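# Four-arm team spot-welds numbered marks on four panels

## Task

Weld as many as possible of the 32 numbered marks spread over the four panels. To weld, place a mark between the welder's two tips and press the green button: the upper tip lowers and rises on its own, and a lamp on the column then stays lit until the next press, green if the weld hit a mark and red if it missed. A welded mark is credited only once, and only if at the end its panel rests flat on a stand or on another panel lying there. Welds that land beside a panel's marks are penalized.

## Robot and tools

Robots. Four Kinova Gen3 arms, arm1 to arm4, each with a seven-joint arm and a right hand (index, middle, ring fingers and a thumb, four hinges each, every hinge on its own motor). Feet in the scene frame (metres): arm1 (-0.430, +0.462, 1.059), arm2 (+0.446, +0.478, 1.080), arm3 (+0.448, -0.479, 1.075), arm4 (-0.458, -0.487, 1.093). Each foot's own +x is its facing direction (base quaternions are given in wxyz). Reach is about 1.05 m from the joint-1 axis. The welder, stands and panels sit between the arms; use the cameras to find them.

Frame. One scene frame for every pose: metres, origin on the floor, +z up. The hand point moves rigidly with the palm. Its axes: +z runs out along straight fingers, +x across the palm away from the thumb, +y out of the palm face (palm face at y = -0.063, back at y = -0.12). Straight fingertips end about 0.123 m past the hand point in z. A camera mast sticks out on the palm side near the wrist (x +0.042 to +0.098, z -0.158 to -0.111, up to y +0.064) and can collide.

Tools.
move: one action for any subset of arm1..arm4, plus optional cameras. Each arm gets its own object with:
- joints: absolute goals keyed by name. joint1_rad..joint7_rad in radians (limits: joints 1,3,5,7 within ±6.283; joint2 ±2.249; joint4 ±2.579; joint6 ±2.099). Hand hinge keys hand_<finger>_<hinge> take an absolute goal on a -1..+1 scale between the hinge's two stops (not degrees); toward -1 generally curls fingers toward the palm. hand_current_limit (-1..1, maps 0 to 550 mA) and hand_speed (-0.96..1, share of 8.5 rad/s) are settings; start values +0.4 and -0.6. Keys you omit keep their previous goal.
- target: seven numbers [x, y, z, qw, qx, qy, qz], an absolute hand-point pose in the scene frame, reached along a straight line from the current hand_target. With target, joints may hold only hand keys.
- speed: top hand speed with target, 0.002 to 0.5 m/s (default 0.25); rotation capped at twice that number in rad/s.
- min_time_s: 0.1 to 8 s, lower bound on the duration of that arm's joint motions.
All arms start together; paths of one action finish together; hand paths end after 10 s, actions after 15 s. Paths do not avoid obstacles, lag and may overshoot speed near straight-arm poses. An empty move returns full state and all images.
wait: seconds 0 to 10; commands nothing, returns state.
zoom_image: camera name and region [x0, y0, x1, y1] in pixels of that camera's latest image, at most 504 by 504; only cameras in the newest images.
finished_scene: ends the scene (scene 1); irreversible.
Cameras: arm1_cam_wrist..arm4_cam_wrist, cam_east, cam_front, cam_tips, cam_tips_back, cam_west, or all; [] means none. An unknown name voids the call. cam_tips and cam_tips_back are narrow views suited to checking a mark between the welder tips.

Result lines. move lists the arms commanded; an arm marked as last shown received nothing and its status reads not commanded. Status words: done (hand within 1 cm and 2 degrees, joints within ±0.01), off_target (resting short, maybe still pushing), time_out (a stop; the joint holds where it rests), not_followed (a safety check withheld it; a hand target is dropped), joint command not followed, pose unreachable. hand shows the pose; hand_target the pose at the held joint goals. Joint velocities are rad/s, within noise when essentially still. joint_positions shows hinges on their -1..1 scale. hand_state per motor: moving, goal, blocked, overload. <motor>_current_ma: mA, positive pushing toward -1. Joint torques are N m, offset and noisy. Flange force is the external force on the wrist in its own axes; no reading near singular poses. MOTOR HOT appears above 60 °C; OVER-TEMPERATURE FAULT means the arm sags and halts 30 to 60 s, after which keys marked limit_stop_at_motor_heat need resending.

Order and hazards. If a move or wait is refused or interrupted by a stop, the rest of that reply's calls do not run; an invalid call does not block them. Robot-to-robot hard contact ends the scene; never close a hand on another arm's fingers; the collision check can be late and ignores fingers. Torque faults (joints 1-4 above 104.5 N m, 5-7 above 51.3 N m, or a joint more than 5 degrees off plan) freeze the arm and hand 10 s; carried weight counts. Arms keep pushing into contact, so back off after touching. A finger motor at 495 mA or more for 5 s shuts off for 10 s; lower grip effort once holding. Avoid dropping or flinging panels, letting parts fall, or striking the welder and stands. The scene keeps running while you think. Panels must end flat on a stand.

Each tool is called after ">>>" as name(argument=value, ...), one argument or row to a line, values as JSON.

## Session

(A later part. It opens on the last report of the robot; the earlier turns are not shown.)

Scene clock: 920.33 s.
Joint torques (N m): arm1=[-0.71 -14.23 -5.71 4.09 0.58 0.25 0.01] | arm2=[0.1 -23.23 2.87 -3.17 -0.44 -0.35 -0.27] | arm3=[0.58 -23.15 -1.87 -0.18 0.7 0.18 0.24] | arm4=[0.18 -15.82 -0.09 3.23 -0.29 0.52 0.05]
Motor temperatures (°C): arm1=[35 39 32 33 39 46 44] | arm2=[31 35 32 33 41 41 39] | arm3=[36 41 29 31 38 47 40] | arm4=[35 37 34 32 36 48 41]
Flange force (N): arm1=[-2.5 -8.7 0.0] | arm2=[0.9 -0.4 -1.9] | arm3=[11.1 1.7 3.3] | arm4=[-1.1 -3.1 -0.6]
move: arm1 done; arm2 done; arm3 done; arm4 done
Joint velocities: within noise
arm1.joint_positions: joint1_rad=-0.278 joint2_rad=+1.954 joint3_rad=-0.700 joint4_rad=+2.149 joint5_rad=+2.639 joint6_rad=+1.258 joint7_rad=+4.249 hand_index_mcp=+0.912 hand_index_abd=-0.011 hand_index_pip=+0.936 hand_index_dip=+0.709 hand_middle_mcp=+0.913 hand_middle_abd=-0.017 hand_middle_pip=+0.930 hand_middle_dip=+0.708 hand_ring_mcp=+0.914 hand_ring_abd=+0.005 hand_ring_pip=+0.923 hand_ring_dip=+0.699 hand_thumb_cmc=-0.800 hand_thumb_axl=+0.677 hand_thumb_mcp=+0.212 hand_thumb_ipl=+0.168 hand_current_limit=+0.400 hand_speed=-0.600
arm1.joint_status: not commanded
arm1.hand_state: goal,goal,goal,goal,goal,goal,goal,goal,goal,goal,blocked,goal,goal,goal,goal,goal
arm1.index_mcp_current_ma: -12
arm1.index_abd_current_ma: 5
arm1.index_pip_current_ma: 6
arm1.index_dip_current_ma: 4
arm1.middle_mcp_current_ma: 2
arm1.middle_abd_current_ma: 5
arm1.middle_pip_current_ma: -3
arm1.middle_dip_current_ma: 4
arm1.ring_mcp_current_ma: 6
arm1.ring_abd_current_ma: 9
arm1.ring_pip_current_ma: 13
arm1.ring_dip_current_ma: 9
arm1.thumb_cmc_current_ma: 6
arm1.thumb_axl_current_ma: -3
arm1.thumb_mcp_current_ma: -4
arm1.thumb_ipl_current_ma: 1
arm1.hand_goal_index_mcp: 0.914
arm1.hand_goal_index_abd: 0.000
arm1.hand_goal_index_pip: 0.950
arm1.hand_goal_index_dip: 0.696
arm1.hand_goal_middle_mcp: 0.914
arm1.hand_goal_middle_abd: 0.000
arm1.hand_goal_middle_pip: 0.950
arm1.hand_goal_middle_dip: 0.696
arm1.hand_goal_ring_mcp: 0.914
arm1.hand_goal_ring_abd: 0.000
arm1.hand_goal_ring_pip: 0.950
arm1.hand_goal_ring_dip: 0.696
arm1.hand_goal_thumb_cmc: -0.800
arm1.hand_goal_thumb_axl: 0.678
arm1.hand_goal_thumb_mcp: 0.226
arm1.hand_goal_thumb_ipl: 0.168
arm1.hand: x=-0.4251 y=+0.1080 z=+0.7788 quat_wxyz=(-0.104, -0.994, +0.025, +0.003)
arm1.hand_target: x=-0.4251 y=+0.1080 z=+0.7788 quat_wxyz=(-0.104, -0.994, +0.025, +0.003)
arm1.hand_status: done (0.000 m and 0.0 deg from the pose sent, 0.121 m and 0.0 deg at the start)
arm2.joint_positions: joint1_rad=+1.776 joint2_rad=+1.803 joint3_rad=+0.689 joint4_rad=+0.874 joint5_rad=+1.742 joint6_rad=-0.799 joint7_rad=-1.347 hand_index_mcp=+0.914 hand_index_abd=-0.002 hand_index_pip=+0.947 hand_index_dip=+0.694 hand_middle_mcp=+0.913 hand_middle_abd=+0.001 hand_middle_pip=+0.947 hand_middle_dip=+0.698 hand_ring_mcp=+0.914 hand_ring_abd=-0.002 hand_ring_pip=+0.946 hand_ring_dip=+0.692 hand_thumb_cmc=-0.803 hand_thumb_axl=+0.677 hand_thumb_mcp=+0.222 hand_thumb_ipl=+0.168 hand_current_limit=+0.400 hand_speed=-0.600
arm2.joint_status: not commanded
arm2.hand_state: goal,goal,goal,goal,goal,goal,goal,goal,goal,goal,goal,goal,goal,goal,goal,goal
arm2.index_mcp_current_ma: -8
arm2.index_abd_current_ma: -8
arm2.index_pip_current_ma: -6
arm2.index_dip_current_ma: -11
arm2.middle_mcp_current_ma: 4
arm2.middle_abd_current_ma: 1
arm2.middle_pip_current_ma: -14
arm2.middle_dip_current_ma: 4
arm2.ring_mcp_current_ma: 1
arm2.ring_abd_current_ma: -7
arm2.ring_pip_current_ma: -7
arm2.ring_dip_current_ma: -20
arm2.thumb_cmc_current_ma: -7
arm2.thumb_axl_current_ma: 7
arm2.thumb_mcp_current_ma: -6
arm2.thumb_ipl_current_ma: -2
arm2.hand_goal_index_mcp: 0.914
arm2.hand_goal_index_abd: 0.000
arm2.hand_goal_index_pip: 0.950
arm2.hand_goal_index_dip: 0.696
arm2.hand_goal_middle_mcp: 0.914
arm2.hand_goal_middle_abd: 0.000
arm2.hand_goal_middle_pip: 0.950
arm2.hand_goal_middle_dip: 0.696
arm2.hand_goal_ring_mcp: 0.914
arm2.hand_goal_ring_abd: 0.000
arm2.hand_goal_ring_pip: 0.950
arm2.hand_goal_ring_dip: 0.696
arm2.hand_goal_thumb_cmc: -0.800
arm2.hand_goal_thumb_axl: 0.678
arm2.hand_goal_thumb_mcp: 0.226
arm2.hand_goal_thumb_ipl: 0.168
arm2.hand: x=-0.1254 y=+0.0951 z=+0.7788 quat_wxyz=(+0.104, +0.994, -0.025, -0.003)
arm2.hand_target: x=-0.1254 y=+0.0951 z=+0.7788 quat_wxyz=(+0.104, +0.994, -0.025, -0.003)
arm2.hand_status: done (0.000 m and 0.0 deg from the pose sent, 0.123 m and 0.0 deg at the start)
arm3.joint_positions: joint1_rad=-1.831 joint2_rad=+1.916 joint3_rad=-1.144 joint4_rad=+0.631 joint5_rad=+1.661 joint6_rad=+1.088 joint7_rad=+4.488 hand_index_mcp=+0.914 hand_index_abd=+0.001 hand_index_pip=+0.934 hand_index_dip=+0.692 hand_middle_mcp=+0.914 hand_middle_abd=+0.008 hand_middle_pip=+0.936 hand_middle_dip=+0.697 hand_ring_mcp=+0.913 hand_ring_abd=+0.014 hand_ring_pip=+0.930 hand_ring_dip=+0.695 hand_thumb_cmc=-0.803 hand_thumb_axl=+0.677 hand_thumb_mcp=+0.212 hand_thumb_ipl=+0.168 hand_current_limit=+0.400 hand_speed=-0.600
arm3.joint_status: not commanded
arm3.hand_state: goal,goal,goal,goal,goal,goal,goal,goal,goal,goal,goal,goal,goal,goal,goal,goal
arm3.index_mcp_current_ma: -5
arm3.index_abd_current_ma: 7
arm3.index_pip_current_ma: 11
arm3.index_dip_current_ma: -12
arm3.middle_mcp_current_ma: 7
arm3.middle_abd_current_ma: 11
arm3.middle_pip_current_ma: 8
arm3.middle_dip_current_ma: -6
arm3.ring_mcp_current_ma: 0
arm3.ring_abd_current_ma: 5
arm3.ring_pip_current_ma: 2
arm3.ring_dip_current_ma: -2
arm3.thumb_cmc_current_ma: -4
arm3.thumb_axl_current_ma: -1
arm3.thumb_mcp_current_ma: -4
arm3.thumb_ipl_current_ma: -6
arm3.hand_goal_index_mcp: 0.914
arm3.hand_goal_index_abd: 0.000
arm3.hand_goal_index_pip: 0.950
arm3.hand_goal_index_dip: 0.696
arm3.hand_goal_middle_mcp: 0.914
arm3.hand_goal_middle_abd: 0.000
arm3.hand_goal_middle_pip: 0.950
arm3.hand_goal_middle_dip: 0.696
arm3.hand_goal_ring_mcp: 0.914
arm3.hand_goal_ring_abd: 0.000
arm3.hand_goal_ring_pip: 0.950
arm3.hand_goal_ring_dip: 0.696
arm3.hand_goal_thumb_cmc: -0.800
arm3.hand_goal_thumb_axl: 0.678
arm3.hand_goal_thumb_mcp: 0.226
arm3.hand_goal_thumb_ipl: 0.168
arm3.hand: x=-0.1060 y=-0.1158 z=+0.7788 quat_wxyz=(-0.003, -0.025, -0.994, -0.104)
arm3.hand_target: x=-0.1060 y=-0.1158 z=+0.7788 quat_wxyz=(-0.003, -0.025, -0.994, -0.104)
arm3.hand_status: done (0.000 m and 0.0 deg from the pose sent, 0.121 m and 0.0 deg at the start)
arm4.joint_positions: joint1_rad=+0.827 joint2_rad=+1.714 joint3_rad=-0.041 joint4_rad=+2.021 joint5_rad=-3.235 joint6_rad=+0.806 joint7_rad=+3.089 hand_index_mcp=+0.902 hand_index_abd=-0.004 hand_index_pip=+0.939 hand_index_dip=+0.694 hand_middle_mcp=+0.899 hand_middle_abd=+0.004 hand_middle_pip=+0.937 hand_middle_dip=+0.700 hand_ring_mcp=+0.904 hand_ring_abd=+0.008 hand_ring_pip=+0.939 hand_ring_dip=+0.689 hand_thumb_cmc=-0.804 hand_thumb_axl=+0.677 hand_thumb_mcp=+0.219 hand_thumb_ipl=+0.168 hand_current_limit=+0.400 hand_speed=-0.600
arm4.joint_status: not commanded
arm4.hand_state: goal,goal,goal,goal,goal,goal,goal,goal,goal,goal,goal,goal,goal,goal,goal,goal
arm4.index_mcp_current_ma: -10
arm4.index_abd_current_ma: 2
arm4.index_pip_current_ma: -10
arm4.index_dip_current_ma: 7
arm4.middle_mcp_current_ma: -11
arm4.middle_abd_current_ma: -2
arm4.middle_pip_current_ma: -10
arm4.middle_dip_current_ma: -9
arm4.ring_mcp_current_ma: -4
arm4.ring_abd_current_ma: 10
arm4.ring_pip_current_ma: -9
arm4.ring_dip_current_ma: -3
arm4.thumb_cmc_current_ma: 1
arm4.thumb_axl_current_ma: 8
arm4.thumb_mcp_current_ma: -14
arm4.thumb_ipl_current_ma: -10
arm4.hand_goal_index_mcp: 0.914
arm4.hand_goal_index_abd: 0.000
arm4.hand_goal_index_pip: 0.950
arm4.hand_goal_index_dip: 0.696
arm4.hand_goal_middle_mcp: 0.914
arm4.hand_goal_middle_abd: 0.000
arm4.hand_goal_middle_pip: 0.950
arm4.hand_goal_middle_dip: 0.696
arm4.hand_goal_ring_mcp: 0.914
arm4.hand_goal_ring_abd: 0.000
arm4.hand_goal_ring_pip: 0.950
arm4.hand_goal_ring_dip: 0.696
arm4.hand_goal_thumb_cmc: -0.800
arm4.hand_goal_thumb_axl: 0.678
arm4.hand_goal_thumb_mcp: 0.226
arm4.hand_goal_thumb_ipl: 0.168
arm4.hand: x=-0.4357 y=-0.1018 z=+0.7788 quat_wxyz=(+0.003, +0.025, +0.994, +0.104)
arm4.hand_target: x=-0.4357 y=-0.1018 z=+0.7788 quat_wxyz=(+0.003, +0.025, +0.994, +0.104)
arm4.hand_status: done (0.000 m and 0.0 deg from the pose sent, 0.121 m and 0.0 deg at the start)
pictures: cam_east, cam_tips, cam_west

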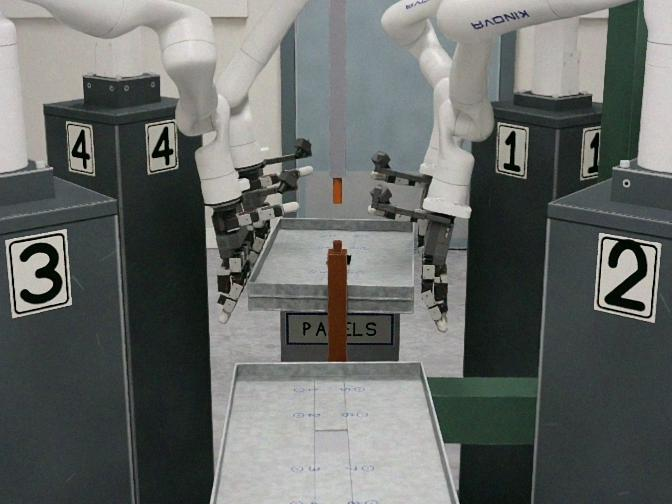

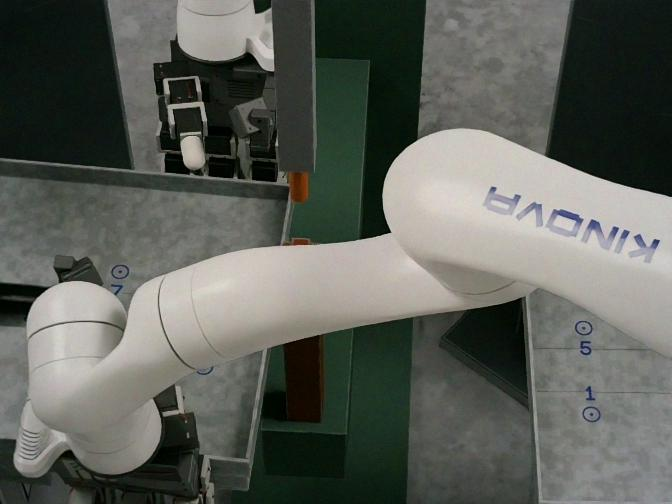

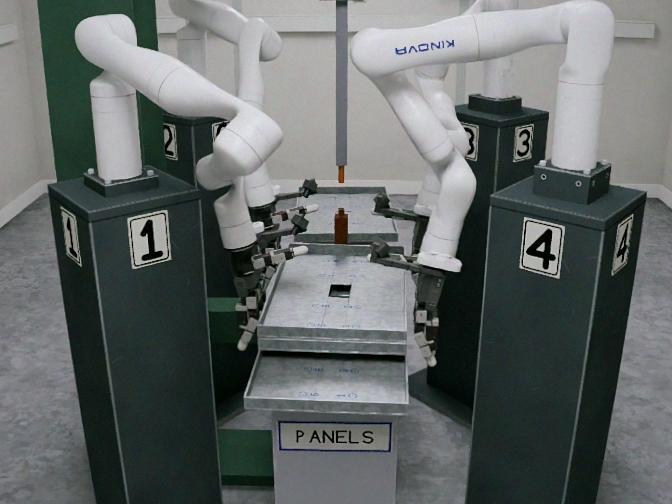

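>>> move(
  arm1={"target":[-0.4261,0.0875,0.7788,0.10447,0.99418,-0.02516,-0.00264],"speed":0.03},
  arm2={"target":[-0.1264,0.0746,0.7788,0.10447,0.99418,-0.02516,-0.00264],"speed":0.03},
  arm3={"target":[-0.105,-0.0953,0.7788,0.00264,0.02516,0.99418,0.10447],"speed":0.03},
  arm4={"target":[-0.4347,-0.0813,0.7788,0.00264,0.02516,0.99418,0.10447],"speed":0.03},
)

>>> move(
  arm1={"target":[-0.4261,0.0875,0.85,0.10447,0.99418,-0.02516,-0.00264],"speed":0.06},
  arm2={"target":[-0.1264,0.0746,0.85,0.10447,0.99418,-0.02516,-0.00264],"speed":0.06},
  arm3={"target":[-0.105,-0.0953,0.85,0.00264,0.02516,0.99418,0.10447],"speed":0.06},
  arm4={"target":[-0.4347,-0.0813,0.85,0.00264,0.02516,0.99418,0.10447],"speed":0.06},
  cameras=["cam_east","cam_west","cam_front"],
)

Scene clock: 922.40 s.
Joint torques (N m): arm1=[0 -33.6 -21.01 -17.19 13.44 3.99 -0.89] | arm2=[-7.13 -27.34 -1.79 -10.1 -3.79 -0.23 -0.53] | arm3=[20.07 -27.92 8.98 -15.42 9.89 -0.96 0.61] | arm4=[1.43 -29.19 1.91 -14.11 -1.32 8 -0.64]
Motor temperatures (°C): arm1=[35 39 32 33 39 46 44] | arm2=[31 35 32 33 41 41 39] | arm3=[36 41 29 31 38 47 40] | arm4=[35 37 34 32 36 48 41]
Flange force (N): arm1=[-9.9 -51.6 -26.3] | arm2=[3.5 -14.7 -11.3] | arm3=[7.0 -29.9 -19.6] | arm4=[-1.3 -27.1 -18.8]
move: arm1 done; arm2 done; arm3 done; arm4 done
Joint velocities: within noise
arm1.joint_positions: joint1_rad=-0.288 joint2_rad=+1.921 joint3_rad=-0.722 joint4_rad=+2.109 joint5_rad=+2.594 joint6_rad=+1.207 joint7_rad=+4.281 hand_index_mcp=+1.000 hand_index_abd=-0.008 hand_index_pip=+0.927 hand_index_dip=+0.706 hand_middle_mcp=+1.001 hand_middle_abd=-0.008 hand_middle_pip=+0.912 hand_middle_dip=+0.707 hand_ring_mcp=+1.002 hand_ring_abd=+0.008 hand_ring_pip=+0.891 hand_ring_dip=+0.700 hand_thumb_cmc=-0.800 hand_thumb_axl=+0.677 hand_thumb_mcp=+0.212 hand_thumb_ipl=+0.168 hand_current_limit=+0.400 hand_speed=-0.600
arm1.joint_status: not commanded
arm1.hand_state: blocked,goal,blocked,goal,blocked,goal,blocked,goal,blocked,goal,blocked,goal,goal,goal,goal,goal
arm1.index_mcp_current_ma: 4
arm1.index_abd_current_ma: 10
arm1.index_pip_current_ma: 15
arm1.index_dip_current_ma: 1
arm1.middle_mcp_current_ma: 11
arm1.middle_abd_current_ma: -4
arm1.middle_pip_current_ma: 3
arm1.middle_dip_current_ma: -4
arm1.ring_mcp_current_ma: 11
arm1.ring_abd_current_ma: 4
arm1.ring_pip_current_ma: 5
arm1.ring_dip_current_ma: 16
arm1.thumb_cmc_current_ma: -4
arm1.thumb_axl_current_ma: -1
arm1.thumb_mcp_current_ma: -1
arm1.thumb_ipl_current_ma: -3
arm1.hand_goal_index_mcp: 0.914
arm1.hand_goal_index_abd: 0.000
arm1.hand_goal_index_pip: 0.950
arm1.hand_goal_index_dip: 0.696
arm1.hand_goal_middle_mcp: 0.914
arm1.hand_goal_middle_abd: 0.000
arm1.hand_goal_middle_pip: 0.950
arm1.hand_goal_middle_dip: 0.696
arm1.hand_goal_ring_mcp: 0.914
arm1.hand_goal_ring_abd: 0.000
arm1.hand_goal_ring_pip: 0.950
arm1.hand_goal_ring_dip: 0.696
arm1.hand_goal_thumb_cmc: -0.800
arm1.hand_goal_thumb_axl: 0.678
arm1.hand_goal_thumb_mcp: 0.226
arm1.hand_goal_thumb_ipl: 0.168
arm1.hand: x=-0.4261 y=+0.0875 z=+0.7788 quat_wxyz=(-0.104, -0.994, +0.025, +0.003)
arm1.hand_target: x=-0.4261 y=+0.0875 z=+0.7788 quat_wxyz=(-0.104, -0.994, +0.025, +0.003)
arm1.hand_status: done (0.000 m and 0.0 deg from the pose sent, 0.021 m and 0.0 deg at the start)
arm2.joint_positions: joint1_rad=+1.758 joint2_rad=+1.819 joint3_rad=+0.710 joint4_rad=+0.817 joint5_rad=+1.762 joint6_rad=-0.812 joint7_rad=-1.425 hand_index_mcp=+0.950 hand_index_abd=-0.005 hand_index_pip=+0.944 hand_index_dip=+0.694 hand_middle_mcp=+0.954 hand_middle_abd=+0.000 hand_middle_pip=+0.943 hand_middle_dip=+0.692 hand_ring_mcp=+0.959 hand_ring_abd=-0.005 hand_ring_pip=+0.943 hand_ring_dip=+0.692 hand_thumb_cmc=-0.803 hand_thumb_axl=+0.677 hand_thumb_mcp=+0.222 hand_thumb_ipl=+0.168 hand_current_limit=+0.400 hand_speed=-0.600
arm2.joint_status: not commanded
arm2.hand_state: blocked,goal,goal,goal,blocked,goal,goal,goal,blocked,goal,goal,goal,goal,goal,goal,goal
arm2.index_mcp_current_ma: 149
arm2.index_abd_current_ma: -19
arm2.index_pip_current_ma: -10
arm2.index_dip_current_ma: -8
arm2.middle_mcp_current_ma: 186
arm2.middle_abd_current_ma: -3
arm2.middle_pip_current_ma: -31
arm2.middle_dip_current_ma: -16
arm2.ring_mcp_current_ma: 200
arm2.ring_abd_current_ma: -15
arm2.ring_pip_current_ma: -21
arm2.ring_dip_current_ma: -17
arm2.thumb_cmc_current_ma: -9
arm2.thumb_axl_current_ma: 9
arm2.thumb_mcp_current_ma: -15
arm2.thumb_ipl_current_ma: -1
arm2.hand_goal_index_mcp: 0.914
arm2.hand_goal_index_abd: 0.000
arm2.hand_goal_index_pip: 0.950
arm2.hand_goal_index_dip: 0.696
arm2.hand_goal_middle_mcp: 0.914
arm2.hand_goal_middle_abd: 0.000
arm2.hand_goal_middle_pip: 0.950
arm2.hand_goal_middle_dip: 0.696
arm2.hand_goal_ring_mcp: 0.914
arm2.hand_goal_ring_abd: 0.000
arm2.hand_goal_ring_pip: 0.950
arm2.hand_goal_ring_dip: 0.696
arm2.hand_goal_thumb_cmc: -0.800
arm2.hand_goal_thumb_axl: 0.678
arm2.hand_goal_thumb_mcp: 0.226
arm2.hand_goal_thumb_ipl: 0.168
arm2.hand: x=-0.1264 y=+0.0746 z=+0.7788 quat_wxyz=(+0.104, +0.994, -0.025, -0.003)
arm2.hand_target: x=-0.1264 y=+0.0746 z=+0.7788 quat_wxyz=(+0.104, +0.994, -0.025, -0.003)
arm2.hand_status: done (0.000 m and 0.0 deg from the pose sent, 0.021 m and 0.0 deg at the start)
arm3.joint_positions: joint1_rad=-1.823 joint2_rad=+1.922 joint3_rad=-1.154 joint4_rad=+0.577 joint5_rad=+1.646 joint6_rad=+1.083 joint7_rad=+4.554 hand_index_mcp=+1.001 hand_index_abd=+0.007 hand_index_pip=+0.928 hand_index_dip=+0.692 hand_middle_mcp=+1.001 hand_middle_abd=+0.008 hand_middle_pip=+0.934 hand_middle_dip=+0.691 hand_ring_mcp=+1.000 hand_ring_abd=+0.014 hand_ring_pip=+0.930 hand_ring_dip=+0.695 hand_thumb_cmc=-0.803 hand_thumb_axl=+0.677 hand_thumb_mcp=+0.212 hand_thumb_ipl=+0.168 hand_current_limit=+0.400 hand_speed=-0.600
arm3.joint_status: not commanded
arm3.hand_state: blocked,goal,blocked,goal,blocked,goal,goal,goal,blocked,goal,blocked,goal,goal,goal,goal,goal
arm3.index_mcp_current_ma: 18
arm3.index_abd_current_ma: 3
arm3.index_pip_current_ma: 11
arm3.index_dip_current_ma: -16
arm3.middle_mcp_current_ma: 21
arm3.middle_abd_current_ma: 7
arm3.middle_pip_current_ma: 8
arm3.middle_dip_current_ma: -9
arm3.ring_mcp_current_ma: 15
arm3.ring_abd_current_ma: 5
arm3.ring_pip_current_ma: 3
arm3.ring_dip_current_ma: -6
arm3.thumb_cmc_current_ma: -8
arm3.thumb_axl_current_ma: 3
arm3.thumb_mcp_current_ma: -8
arm3.thumb_ipl_current_ma: -4
arm3.hand_goal_index_mcp: 0.914
arm3.hand_goal_index_abd: 0.000
arm3.hand_goal_index_pip: 0.950
arm3.hand_goal_index_dip: 0.696
arm3.hand_goal_middle_mcp: 0.914
arm3.hand_goal_middle_abd: 0.000
arm3.hand_goal_middle_pip: 0.950
arm3.hand_goal_middle_dip: 0.696
arm3.hand_goal_ring_mcp: 0.914
arm3.hand_goal_ring_abd: 0.000
arm3.hand_goal_ring_pip: 0.950
arm3.hand_goal_ring_dip: 0.696
arm3.hand_goal_thumb_cmc: -0.800
arm3.hand_goal_thumb_axl: 0.678
arm3.hand_goal_thumb_mcp: 0.226
arm3.hand_goal_thumb_ipl: 0.168
arm3.hand: x=-0.1050 y=-0.0954 z=+0.7787 quat_wxyz=(-0.003, -0.025, -0.994, -0.104)
arm3.hand_target: x=-0.1050 y=-0.0953 z=+0.7788 quat_wxyz=(-0.003, -0.025, -0.994, -0.104)
arm3.hand_status: done (0.000 m and 0.0 deg from the pose sent, 0.021 m and 0.0 deg at the start)
arm4.joint_positions: joint1_rad=+0.831 joint2_rad=+1.685 joint3_rad=-0.034 joint4_rad=+1.978 joint5_rad=-3.232 joint6_rad=+0.735 joint7_rad=+3.092 hand_index_mcp=+0.994 hand_index_abd=-0.008 hand_index_pip=+0.938 hand_index_dip=+0.694 hand_middle_mcp=+0.999 hand_middle_abd=+0.003 hand_middle_pip=+0.936 hand_middle_dip=+0.700 hand_ring_mcp=+1.001 hand_ring_abd=+0.006 hand_ring_pip=+0.927 hand_ring_dip=+0.690 hand_thumb_cmc=-0.804 hand_thumb_axl=+0.677 hand_thumb_mcp=+0.219 hand_thumb_ipl=+0.168 hand_current_limit=+0.400 hand_speed=-0.600
arm4.joint_status: not commanded
arm4.hand_state: blocked,goal,goal,goal,blocked,goal,goal,goal,blocked,goal,blocked,goal,goal,goal,goal,goal
arm4.index_mcp_current_ma: 83
arm4.index_abd_current_ma: -7
arm4.index_pip_current_ma: -10
arm4.index_dip_current_ma: 0
arm4.middle_mcp_current_ma: 68
arm4.middle_abd_current_ma: -3
arm4.middle_pip_current_ma: -21
arm4.middle_dip_current_ma: 2
arm4.ring_mcp_current_ma: 98
arm4.ring_abd_current_ma: 14
arm4.ring_pip_current_ma: -27
arm4.ring_dip_current_ma: 13
arm4.thumb_cmc_current_ma: -2
arm4.thumb_axl_current_ma: 17
arm4.thumb_mcp_current_ma: 10
arm4.thumb_ipl_current_ma: 10
arm4.hand_goal_index_mcp: 0.914
arm4.hand_goal_index_abd: 0.000
arm4.hand_goal_index_pip: 0.950
arm4.hand_goal_index_dip: 0.696
arm4.hand_goal_middle_mcp: 0.914
arm4.hand_goal_middle_abd: 0.000
arm4.hand_goal_middle_pip: 0.950
arm4.hand_goal_middle_dip: 0.696
arm4.hand_goal_ring_mcp: 0.914
arm4.hand_goal_ring_abd: 0.000
arm4.hand_goal_ring_pip: 0.950
arm4.hand_goal_ring_dip: 0.696
arm4.hand_goal_thumb_cmc: -0.800
arm4.hand_goal_thumb_axl: 0.678
arm4.hand_goal_thumb_mcp: 0.226
arm4.hand_goal_thumb_ipl: 0.168
arm4.hand: x=-0.4347 y=-0.0813 z=+0.7788 quat_wxyz=(+0.003, +0.025, +0.994, +0.104)
arm4.hand_target: x=-0.4347 y=-0.0813 z=+0.7788 quat_wxyz=(+0.003, +0.025, +0.994, +0.104)
arm4.hand_status: done (0.000 m and 0.0 deg from the pose sent, 0.021 m and 0.0 deg at the start)
pictures: none

Scene clock: 924.10 s.
Joint torques (N m): arm1=[0.58 -36.36 -22.93 -14.98 14.72 5.07 -1.2] | arm2=[-6.44 -31.05 -0.27 -10.6 -4.16 -0.55 -0.5] | arm3=[19.1 -35.64 6.01 -13.89 9.83 2.13 0.34] | arm4=[1.2 -33.13 1.05 -14.75 -1.01 9.79 -0.86]
Motor temperatures (°C): arm1=[35 39 32 33 39 46 44] | arm2=[31 35 32 33 41 41 39] | arm3=[36 41 29 31 38 47 40] | arm4=[35 37 33 32 36 48 41]
Flange force (N): arm1=[-8.5 -55.8 -3.8] | arm2=[3.8 -15.1 -3.9] | arm3=[8.1 -29.9 -3.8] | arm4=[-2.7 -33.0 -6.8]
move: arm1 done; arm2 done; arm3 done; arm4 done
Joint velocities: within noise
arm1.joint_positions: joint1_rad=-0.303 joint2_rad=+1.792 joint3_rad=-0.820 joint4_rad=+2.276 joint5_rad=+2.470 joint6_rad=+1.286 joint7_rad=+4.246 hand_index_mcp=+1.000 hand_index_abd=-0.007 hand_index_pip=+0.928 hand_index_dip=+0.706 hand_middle_mcp=+1.001 hand_middle_abd=-0.005 hand_middle_pip=+0.913 hand_middle_dip=+0.707 hand_ring_mcp=+1.002 hand_ring_abd=+0.010 hand_ring_pip=+0.892 hand_ring_dip=+0.700 hand_thumb_cmc=-0.800 hand_thumb_axl=+0.677 hand_thumb_mcp=+0.212 hand_thumb_ipl=+0.168 hand_current_limit=+0.400 hand_speed=-0.600
arm1.joint_status: not commanded
arm1.hand_state: blocked,goal,blocked,goal,blocked,goal,blocked,goal,blocked,goal,blocked,goal,goal,goal,goal,goal
arm1.index_mcp_current_ma: 3
arm1.index_abd_current_ma: 10
arm1.index_pip_current_ma: 8
arm1.index_dip_current_ma: 3
arm1.middle_mcp_current_ma: 13
arm1.middle_abd_current_ma: 8
arm1.middle_pip_current_ma: -5
arm1.middle_dip_current_ma: 3
arm1.ring_mcp_current_ma: 15
arm1.ring_abd_current_ma: 6
arm1.ring_pip_current_ma: 8
arm1.ring_dip_current_ma: 9
arm1.thumb_cmc_current_ma: 3
arm1.thumb_axl_current_ma: 2
arm1.thumb_mcp_current_ma: -3
arm1.thumb_ipl_current_ma: -1
arm1.hand_goal_index_mcp: 0.914
arm1.hand_goal_index_abd: 0.000
arm1.hand_goal_index_pip: 0.950
arm1.hand_goal_index_dip: 0.696
arm1.hand_goal_middle_mcp: 0.914
arm1.hand_goal_middle_abd: 0.000
arm1.hand_goal_middle_pip: 0.950
arm1.hand_goal_middle_dip: 0.696
arm1.hand_goal_ring_mcp: 0.914
arm1.hand_goal_ring_abd: 0.000
arm1.hand_goal_ring_pip: 0.950
arm1.hand_goal_ring_dip: 0.696
arm1.hand_goal_thumb_cmc: -0.800
arm1.hand_goal_thumb_axl: 0.678
arm1.hand_goal_thumb_mcp: 0.226
arm1.hand_goal_thumb_ipl: 0.168
arm1.hand: x=-0.4261 y=+0.0875 z=+0.8500 quat_wxyz=(-0.104, -0.994, +0.025, +0.003)
arm1.hand_target: x=-0.4261 y=+0.0875 z=+0.8500 quat_wxyz=(-0.104, -0.994, +0.025, +0.003)
arm1.hand_status: done (0.000 m and 0.0 deg from the pose sent, 0.071 m and 0.0 deg at the start)
arm2.joint_positions: joint1_rad=+1.717 joint2_rad=+1.661 joint3_rad=+0.710 joint4_rad=+1.006 joint5_rad=+1.768 joint6_rad=-0.853 joint7_rad=-1.355 hand_index_mcp=+0.955 hand_index_abd=+0.002 hand_index_pip=+0.945 hand_index_dip=+0.694 hand_middle_mcp=+0.960 hand_middle_abd=+0.003 hand_middle_pip=+0.944 hand_middle_dip=+0.692 hand_ring_mcp=+0.965 hand_ring_abd=+0.004 hand_ring_pip=+0.945 hand_ring_dip=+0.692 hand_thumb_cmc=-0.803 hand_thumb_axl=+0.677 hand_thumb_mcp=+0.222 hand_thumb_ipl=+0.168 hand_current_limit=+0.400 hand_speed=-0.600
arm2.joint_status: not commanded
arm2.hand_state: blocked,goal,goal,goal,blocked,goal,goal,goal,blocked,goal,goal,goal,goal,goal,goal,goal
arm2.index_mcp_current_ma: 176
arm2.index_abd_current_ma: -1
arm2.index_pip_current_ma: -12
arm2.index_dip_current_ma: -11
arm2.middle_mcp_current_ma: 213
arm2.middle_abd_current_ma: 3
arm2.middle_pip_current_ma: -25
arm2.middle_dip_current_ma: -18
arm2.ring_mcp_current_ma: 224
arm2.ring_abd_current_ma: 16
arm2.ring_pip_current_ma: -11
arm2.ring_dip_current_ma: -13
arm2.thumb_cmc_current_ma: -9
arm2.thumb_axl_current_ma: 7
arm2.thumb_mcp_current_ma: -12
arm2.thumb_ipl_current_ma: -5
arm2.hand_goal_index_mcp: 0.914
arm2.hand_goal_index_abd: 0.000
arm2.hand_goal_index_pip: 0.950
arm2.hand_goal_index_dip: 0.696
arm2.hand_goal_middle_mcp: 0.914
arm2.hand_goal_middle_abd: 0.000
arm2.hand_goal_middle_pip: 0.950
arm2.hand_goal_middle_dip: 0.696
arm2.hand_goal_ring_mcp: 0.914
arm2.hand_goal_ring_abd: 0.000
arm2.hand_goal_ring_pip: 0.950
arm2.hand_goal_ring_dip: 0.696
arm2.hand_goal_thumb_cmc: -0.800
arm2.hand_goal_thumb_axl: 0.678
arm2.hand_goal_thumb_mcp: 0.226
arm2.hand_goal_thumb_ipl: 0.168
arm2.hand: x=-0.1264 y=+0.0746 z=+0.8500 quat_wxyz=(+0.104, +0.994, -0.025, -0.003)
arm2.hand_target: x=-0.1264 y=+0.0746 z=+0.8500 quat_wxyz=(+0.104, +0.994, -0.025, -0.003)
arm2.hand_status: done (0.000 m and 0.0 deg from the pose sent, 0.071 m and 0.0 deg at the start)
arm3.joint_positions: joint1_rad=-1.742 joint2_rad=+1.790 joint3_rad=-1.150 joint4_rad=+0.798 joint5_rad=+1.647 joint6_rad=+1.171 joint7_rad=+4.454 hand_index_mcp=+1.001 hand_index_abd=+0.007 hand_index_pip=+0.929 hand_index_dip=+0.692 hand_middle_mcp=+1.001 hand_middle_abd=+0.007 hand_middle_pip=+0.935 hand_middle_dip=+0.691 hand_ring_mcp=+1.000 hand_ring_abd=+0.012 hand_ring_pip=+0.930 hand_ring_dip=+0.695 hand_thumb_cmc=-0.803 hand_thumb_axl=+0.677 hand_thumb_mcp=+0.212 hand_thumb_ipl=+0.168 hand_current_limit=+0.400 hand_speed=-0.600
arm3.joint_status: not commanded
arm3.hand_state: blocked,goal,blocked,goal,blocked,goal,goal,goal,blocked,goal,goal,goal,goal,goal,goal,goal
arm3.index_mcp_current_ma: 8
arm3.index_abd_current_ma: 3
arm3.index_pip_current_ma: 3
arm3.index_dip_current_ma: -14
arm3.middle_mcp_current_ma: 17
arm3.middle_abd_current_ma: -3
arm3.middle_pip_current_ma: 4
arm3.middle_dip_current_ma: -9
arm3.ring_mcp_current_ma: 10
arm3.ring_abd_current_ma: 8
arm3.ring_pip_current_ma: 7
arm3.ring_dip_current_ma: 2
arm3.thumb_cmc_current_ma: -7
arm3.thumb_axl_current_ma: 5
arm3.thumb_mcp_current_ma: -3
arm3.thumb_ipl_current_ma: -7
arm3.hand_goal_index_mcp: 0.914
arm3.hand_goal_index_abd: 0.000
arm3.hand_goal_index_pip: 0.950
arm3.hand_goal_index_dip: 0.696
arm3.hand_goal_middle_mcp: 0.914
arm3.hand_goal_middle_abd: 0.000
arm3.hand_goal_middle_pip: 0.950
arm3.hand_goal_middle_dip: 0.696
arm3.hand_goal_ring_mcp: 0.914
arm3.hand_goal_ring_abd: 0.000
arm3.hand_goal_ring_pip: 0.950
arm3.hand_goal_ring_dip: 0.696
arm3.hand_goal_thumb_cmc: -0.800
arm3.hand_goal_thumb_axl: 0.678
arm3.hand_goal_thumb_mcp: 0.226
arm3.hand_goal_thumb_ipl: 0.168
arm3.hand: x=-0.1050 y=-0.0953 z=+0.8500 quat_wxyz=(-0.003, -0.025, -0.994, -0.104)
arm3.hand_target: x=-0.1050 y=-0.0953 z=+0.8500 quat_wxyz=(-0.003, -0.025, -0.994, -0.104)
arm3.hand_status: done (0.000 m and 0.0 deg from the pose sent, 0.071 m and 0.0 deg at the start)
arm4.joint_positions: joint1_rad=+0.830 joint2_rad=+1.519 joint3_rad=-0.037 joint4_rad=+2.153 joint5_rad=-3.237 joint6_rad=+0.744 joint7_rad=+3.089 hand_index_mcp=+0.993 hand_index_abd=-0.005 hand_index_pip=+0.938 hand_index_dip=+0.694 hand_middle_mcp=+0.999 hand_middle_abd=+0.009 hand_middle_pip=+0.936 hand_middle_dip=+0.700 hand_ring_mcp=+1.001 hand_ring_abd=+0.007 hand_ring_pip=+0.930 hand_ring_dip=+0.690 hand_thumb_cmc=-0.804 hand_thumb_axl=+0.677 hand_thumb_mcp=+0.219 hand_thumb_ipl=+0.168 hand_current_limit=+0.400 hand_speed=-0.600
arm4.joint_status: not commanded
arm4.hand_state: blocked,goal,goal,goal,blocked,goal,goal,goal,blocked,goal,blocked,goal,goal,goal,goal,goal
arm4.index_mcp_current_ma: 82
arm4.index_abd_current_ma: 3
arm4.index_pip_current_ma: 2
arm4.index_dip_current_ma: -11
arm4.middle_mcp_current_ma: 66
arm4.middle_abd_current_ma: 9
arm4.middle_pip_current_ma: -10
arm4.middle_dip_current_ma: 3
arm4.ring_mcp_current_ma: 107
arm4.ring_abd_current_ma: 4
arm4.ring_pip_current_ma: -20
arm4.ring_dip_current_ma: 11
arm4.thumb_cmc_current_ma: 20
arm4.thumb_axl_current_ma: -1
arm4.thumb_mcp_current_ma: 8
arm4.thumb_ipl_current_ma: 2
arm4.hand_goal_index_mcp: 0.914
arm4.hand_goal_index_abd: 0.000
arm4.hand_goal_index_pip: 0.950
arm4.hand_goal_index_dip: 0.696
arm4.hand_goal_middle_mcp: 0.914
arm4.hand_goal_middle_abd: 0.000
arm4.hand_goal_middle_pip: 0.950
arm4.hand_goal_middle_dip: 0.696
arm4.hand_goal_ring_mcp: 0.914
arm4.hand_goal_ring_abd: 0.000
arm4.hand_goal_ring_pip: 0.950
arm4.hand_goal_ring_dip: 0.696
arm4.hand_goal_thumb_cmc: -0.800
arm4.hand_goal_thumb_axl: 0.678
arm4.hand_goal_thumb_mcp: 0.226
arm4.hand_goal_thumb_ipl: 0.168
arm4.hand: x=-0.4347 y=-0.0813 z=+0.8500 quat_wxyz=(+0.003, +0.025, +0.994, +0.104)
arm4.hand_target: x=-0.4347 y=-0.0813 z=+0.8500 quat_wxyz=(+0.003, +0.025, +0.994, +0.104)
arm4.hand_status: done (0.000 m and 0.0 deg from the pose sent, 0.071 m and 0.0 deg at the start)
pictures: cam_east, cam_front, cam_west

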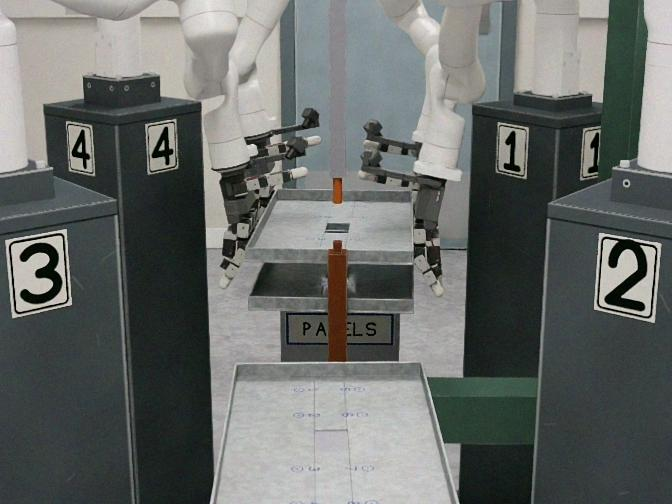

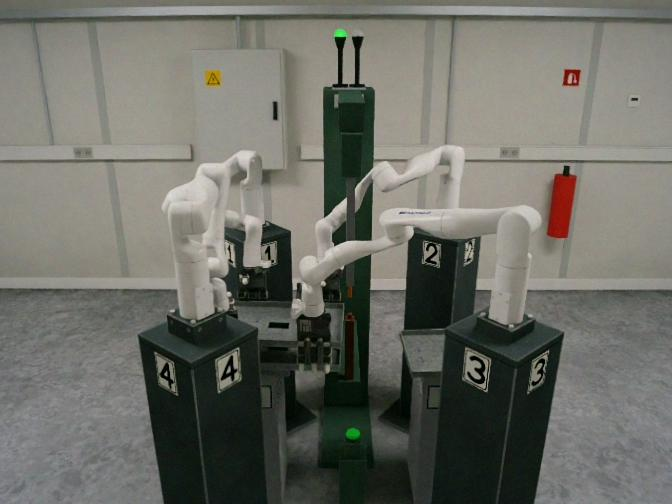

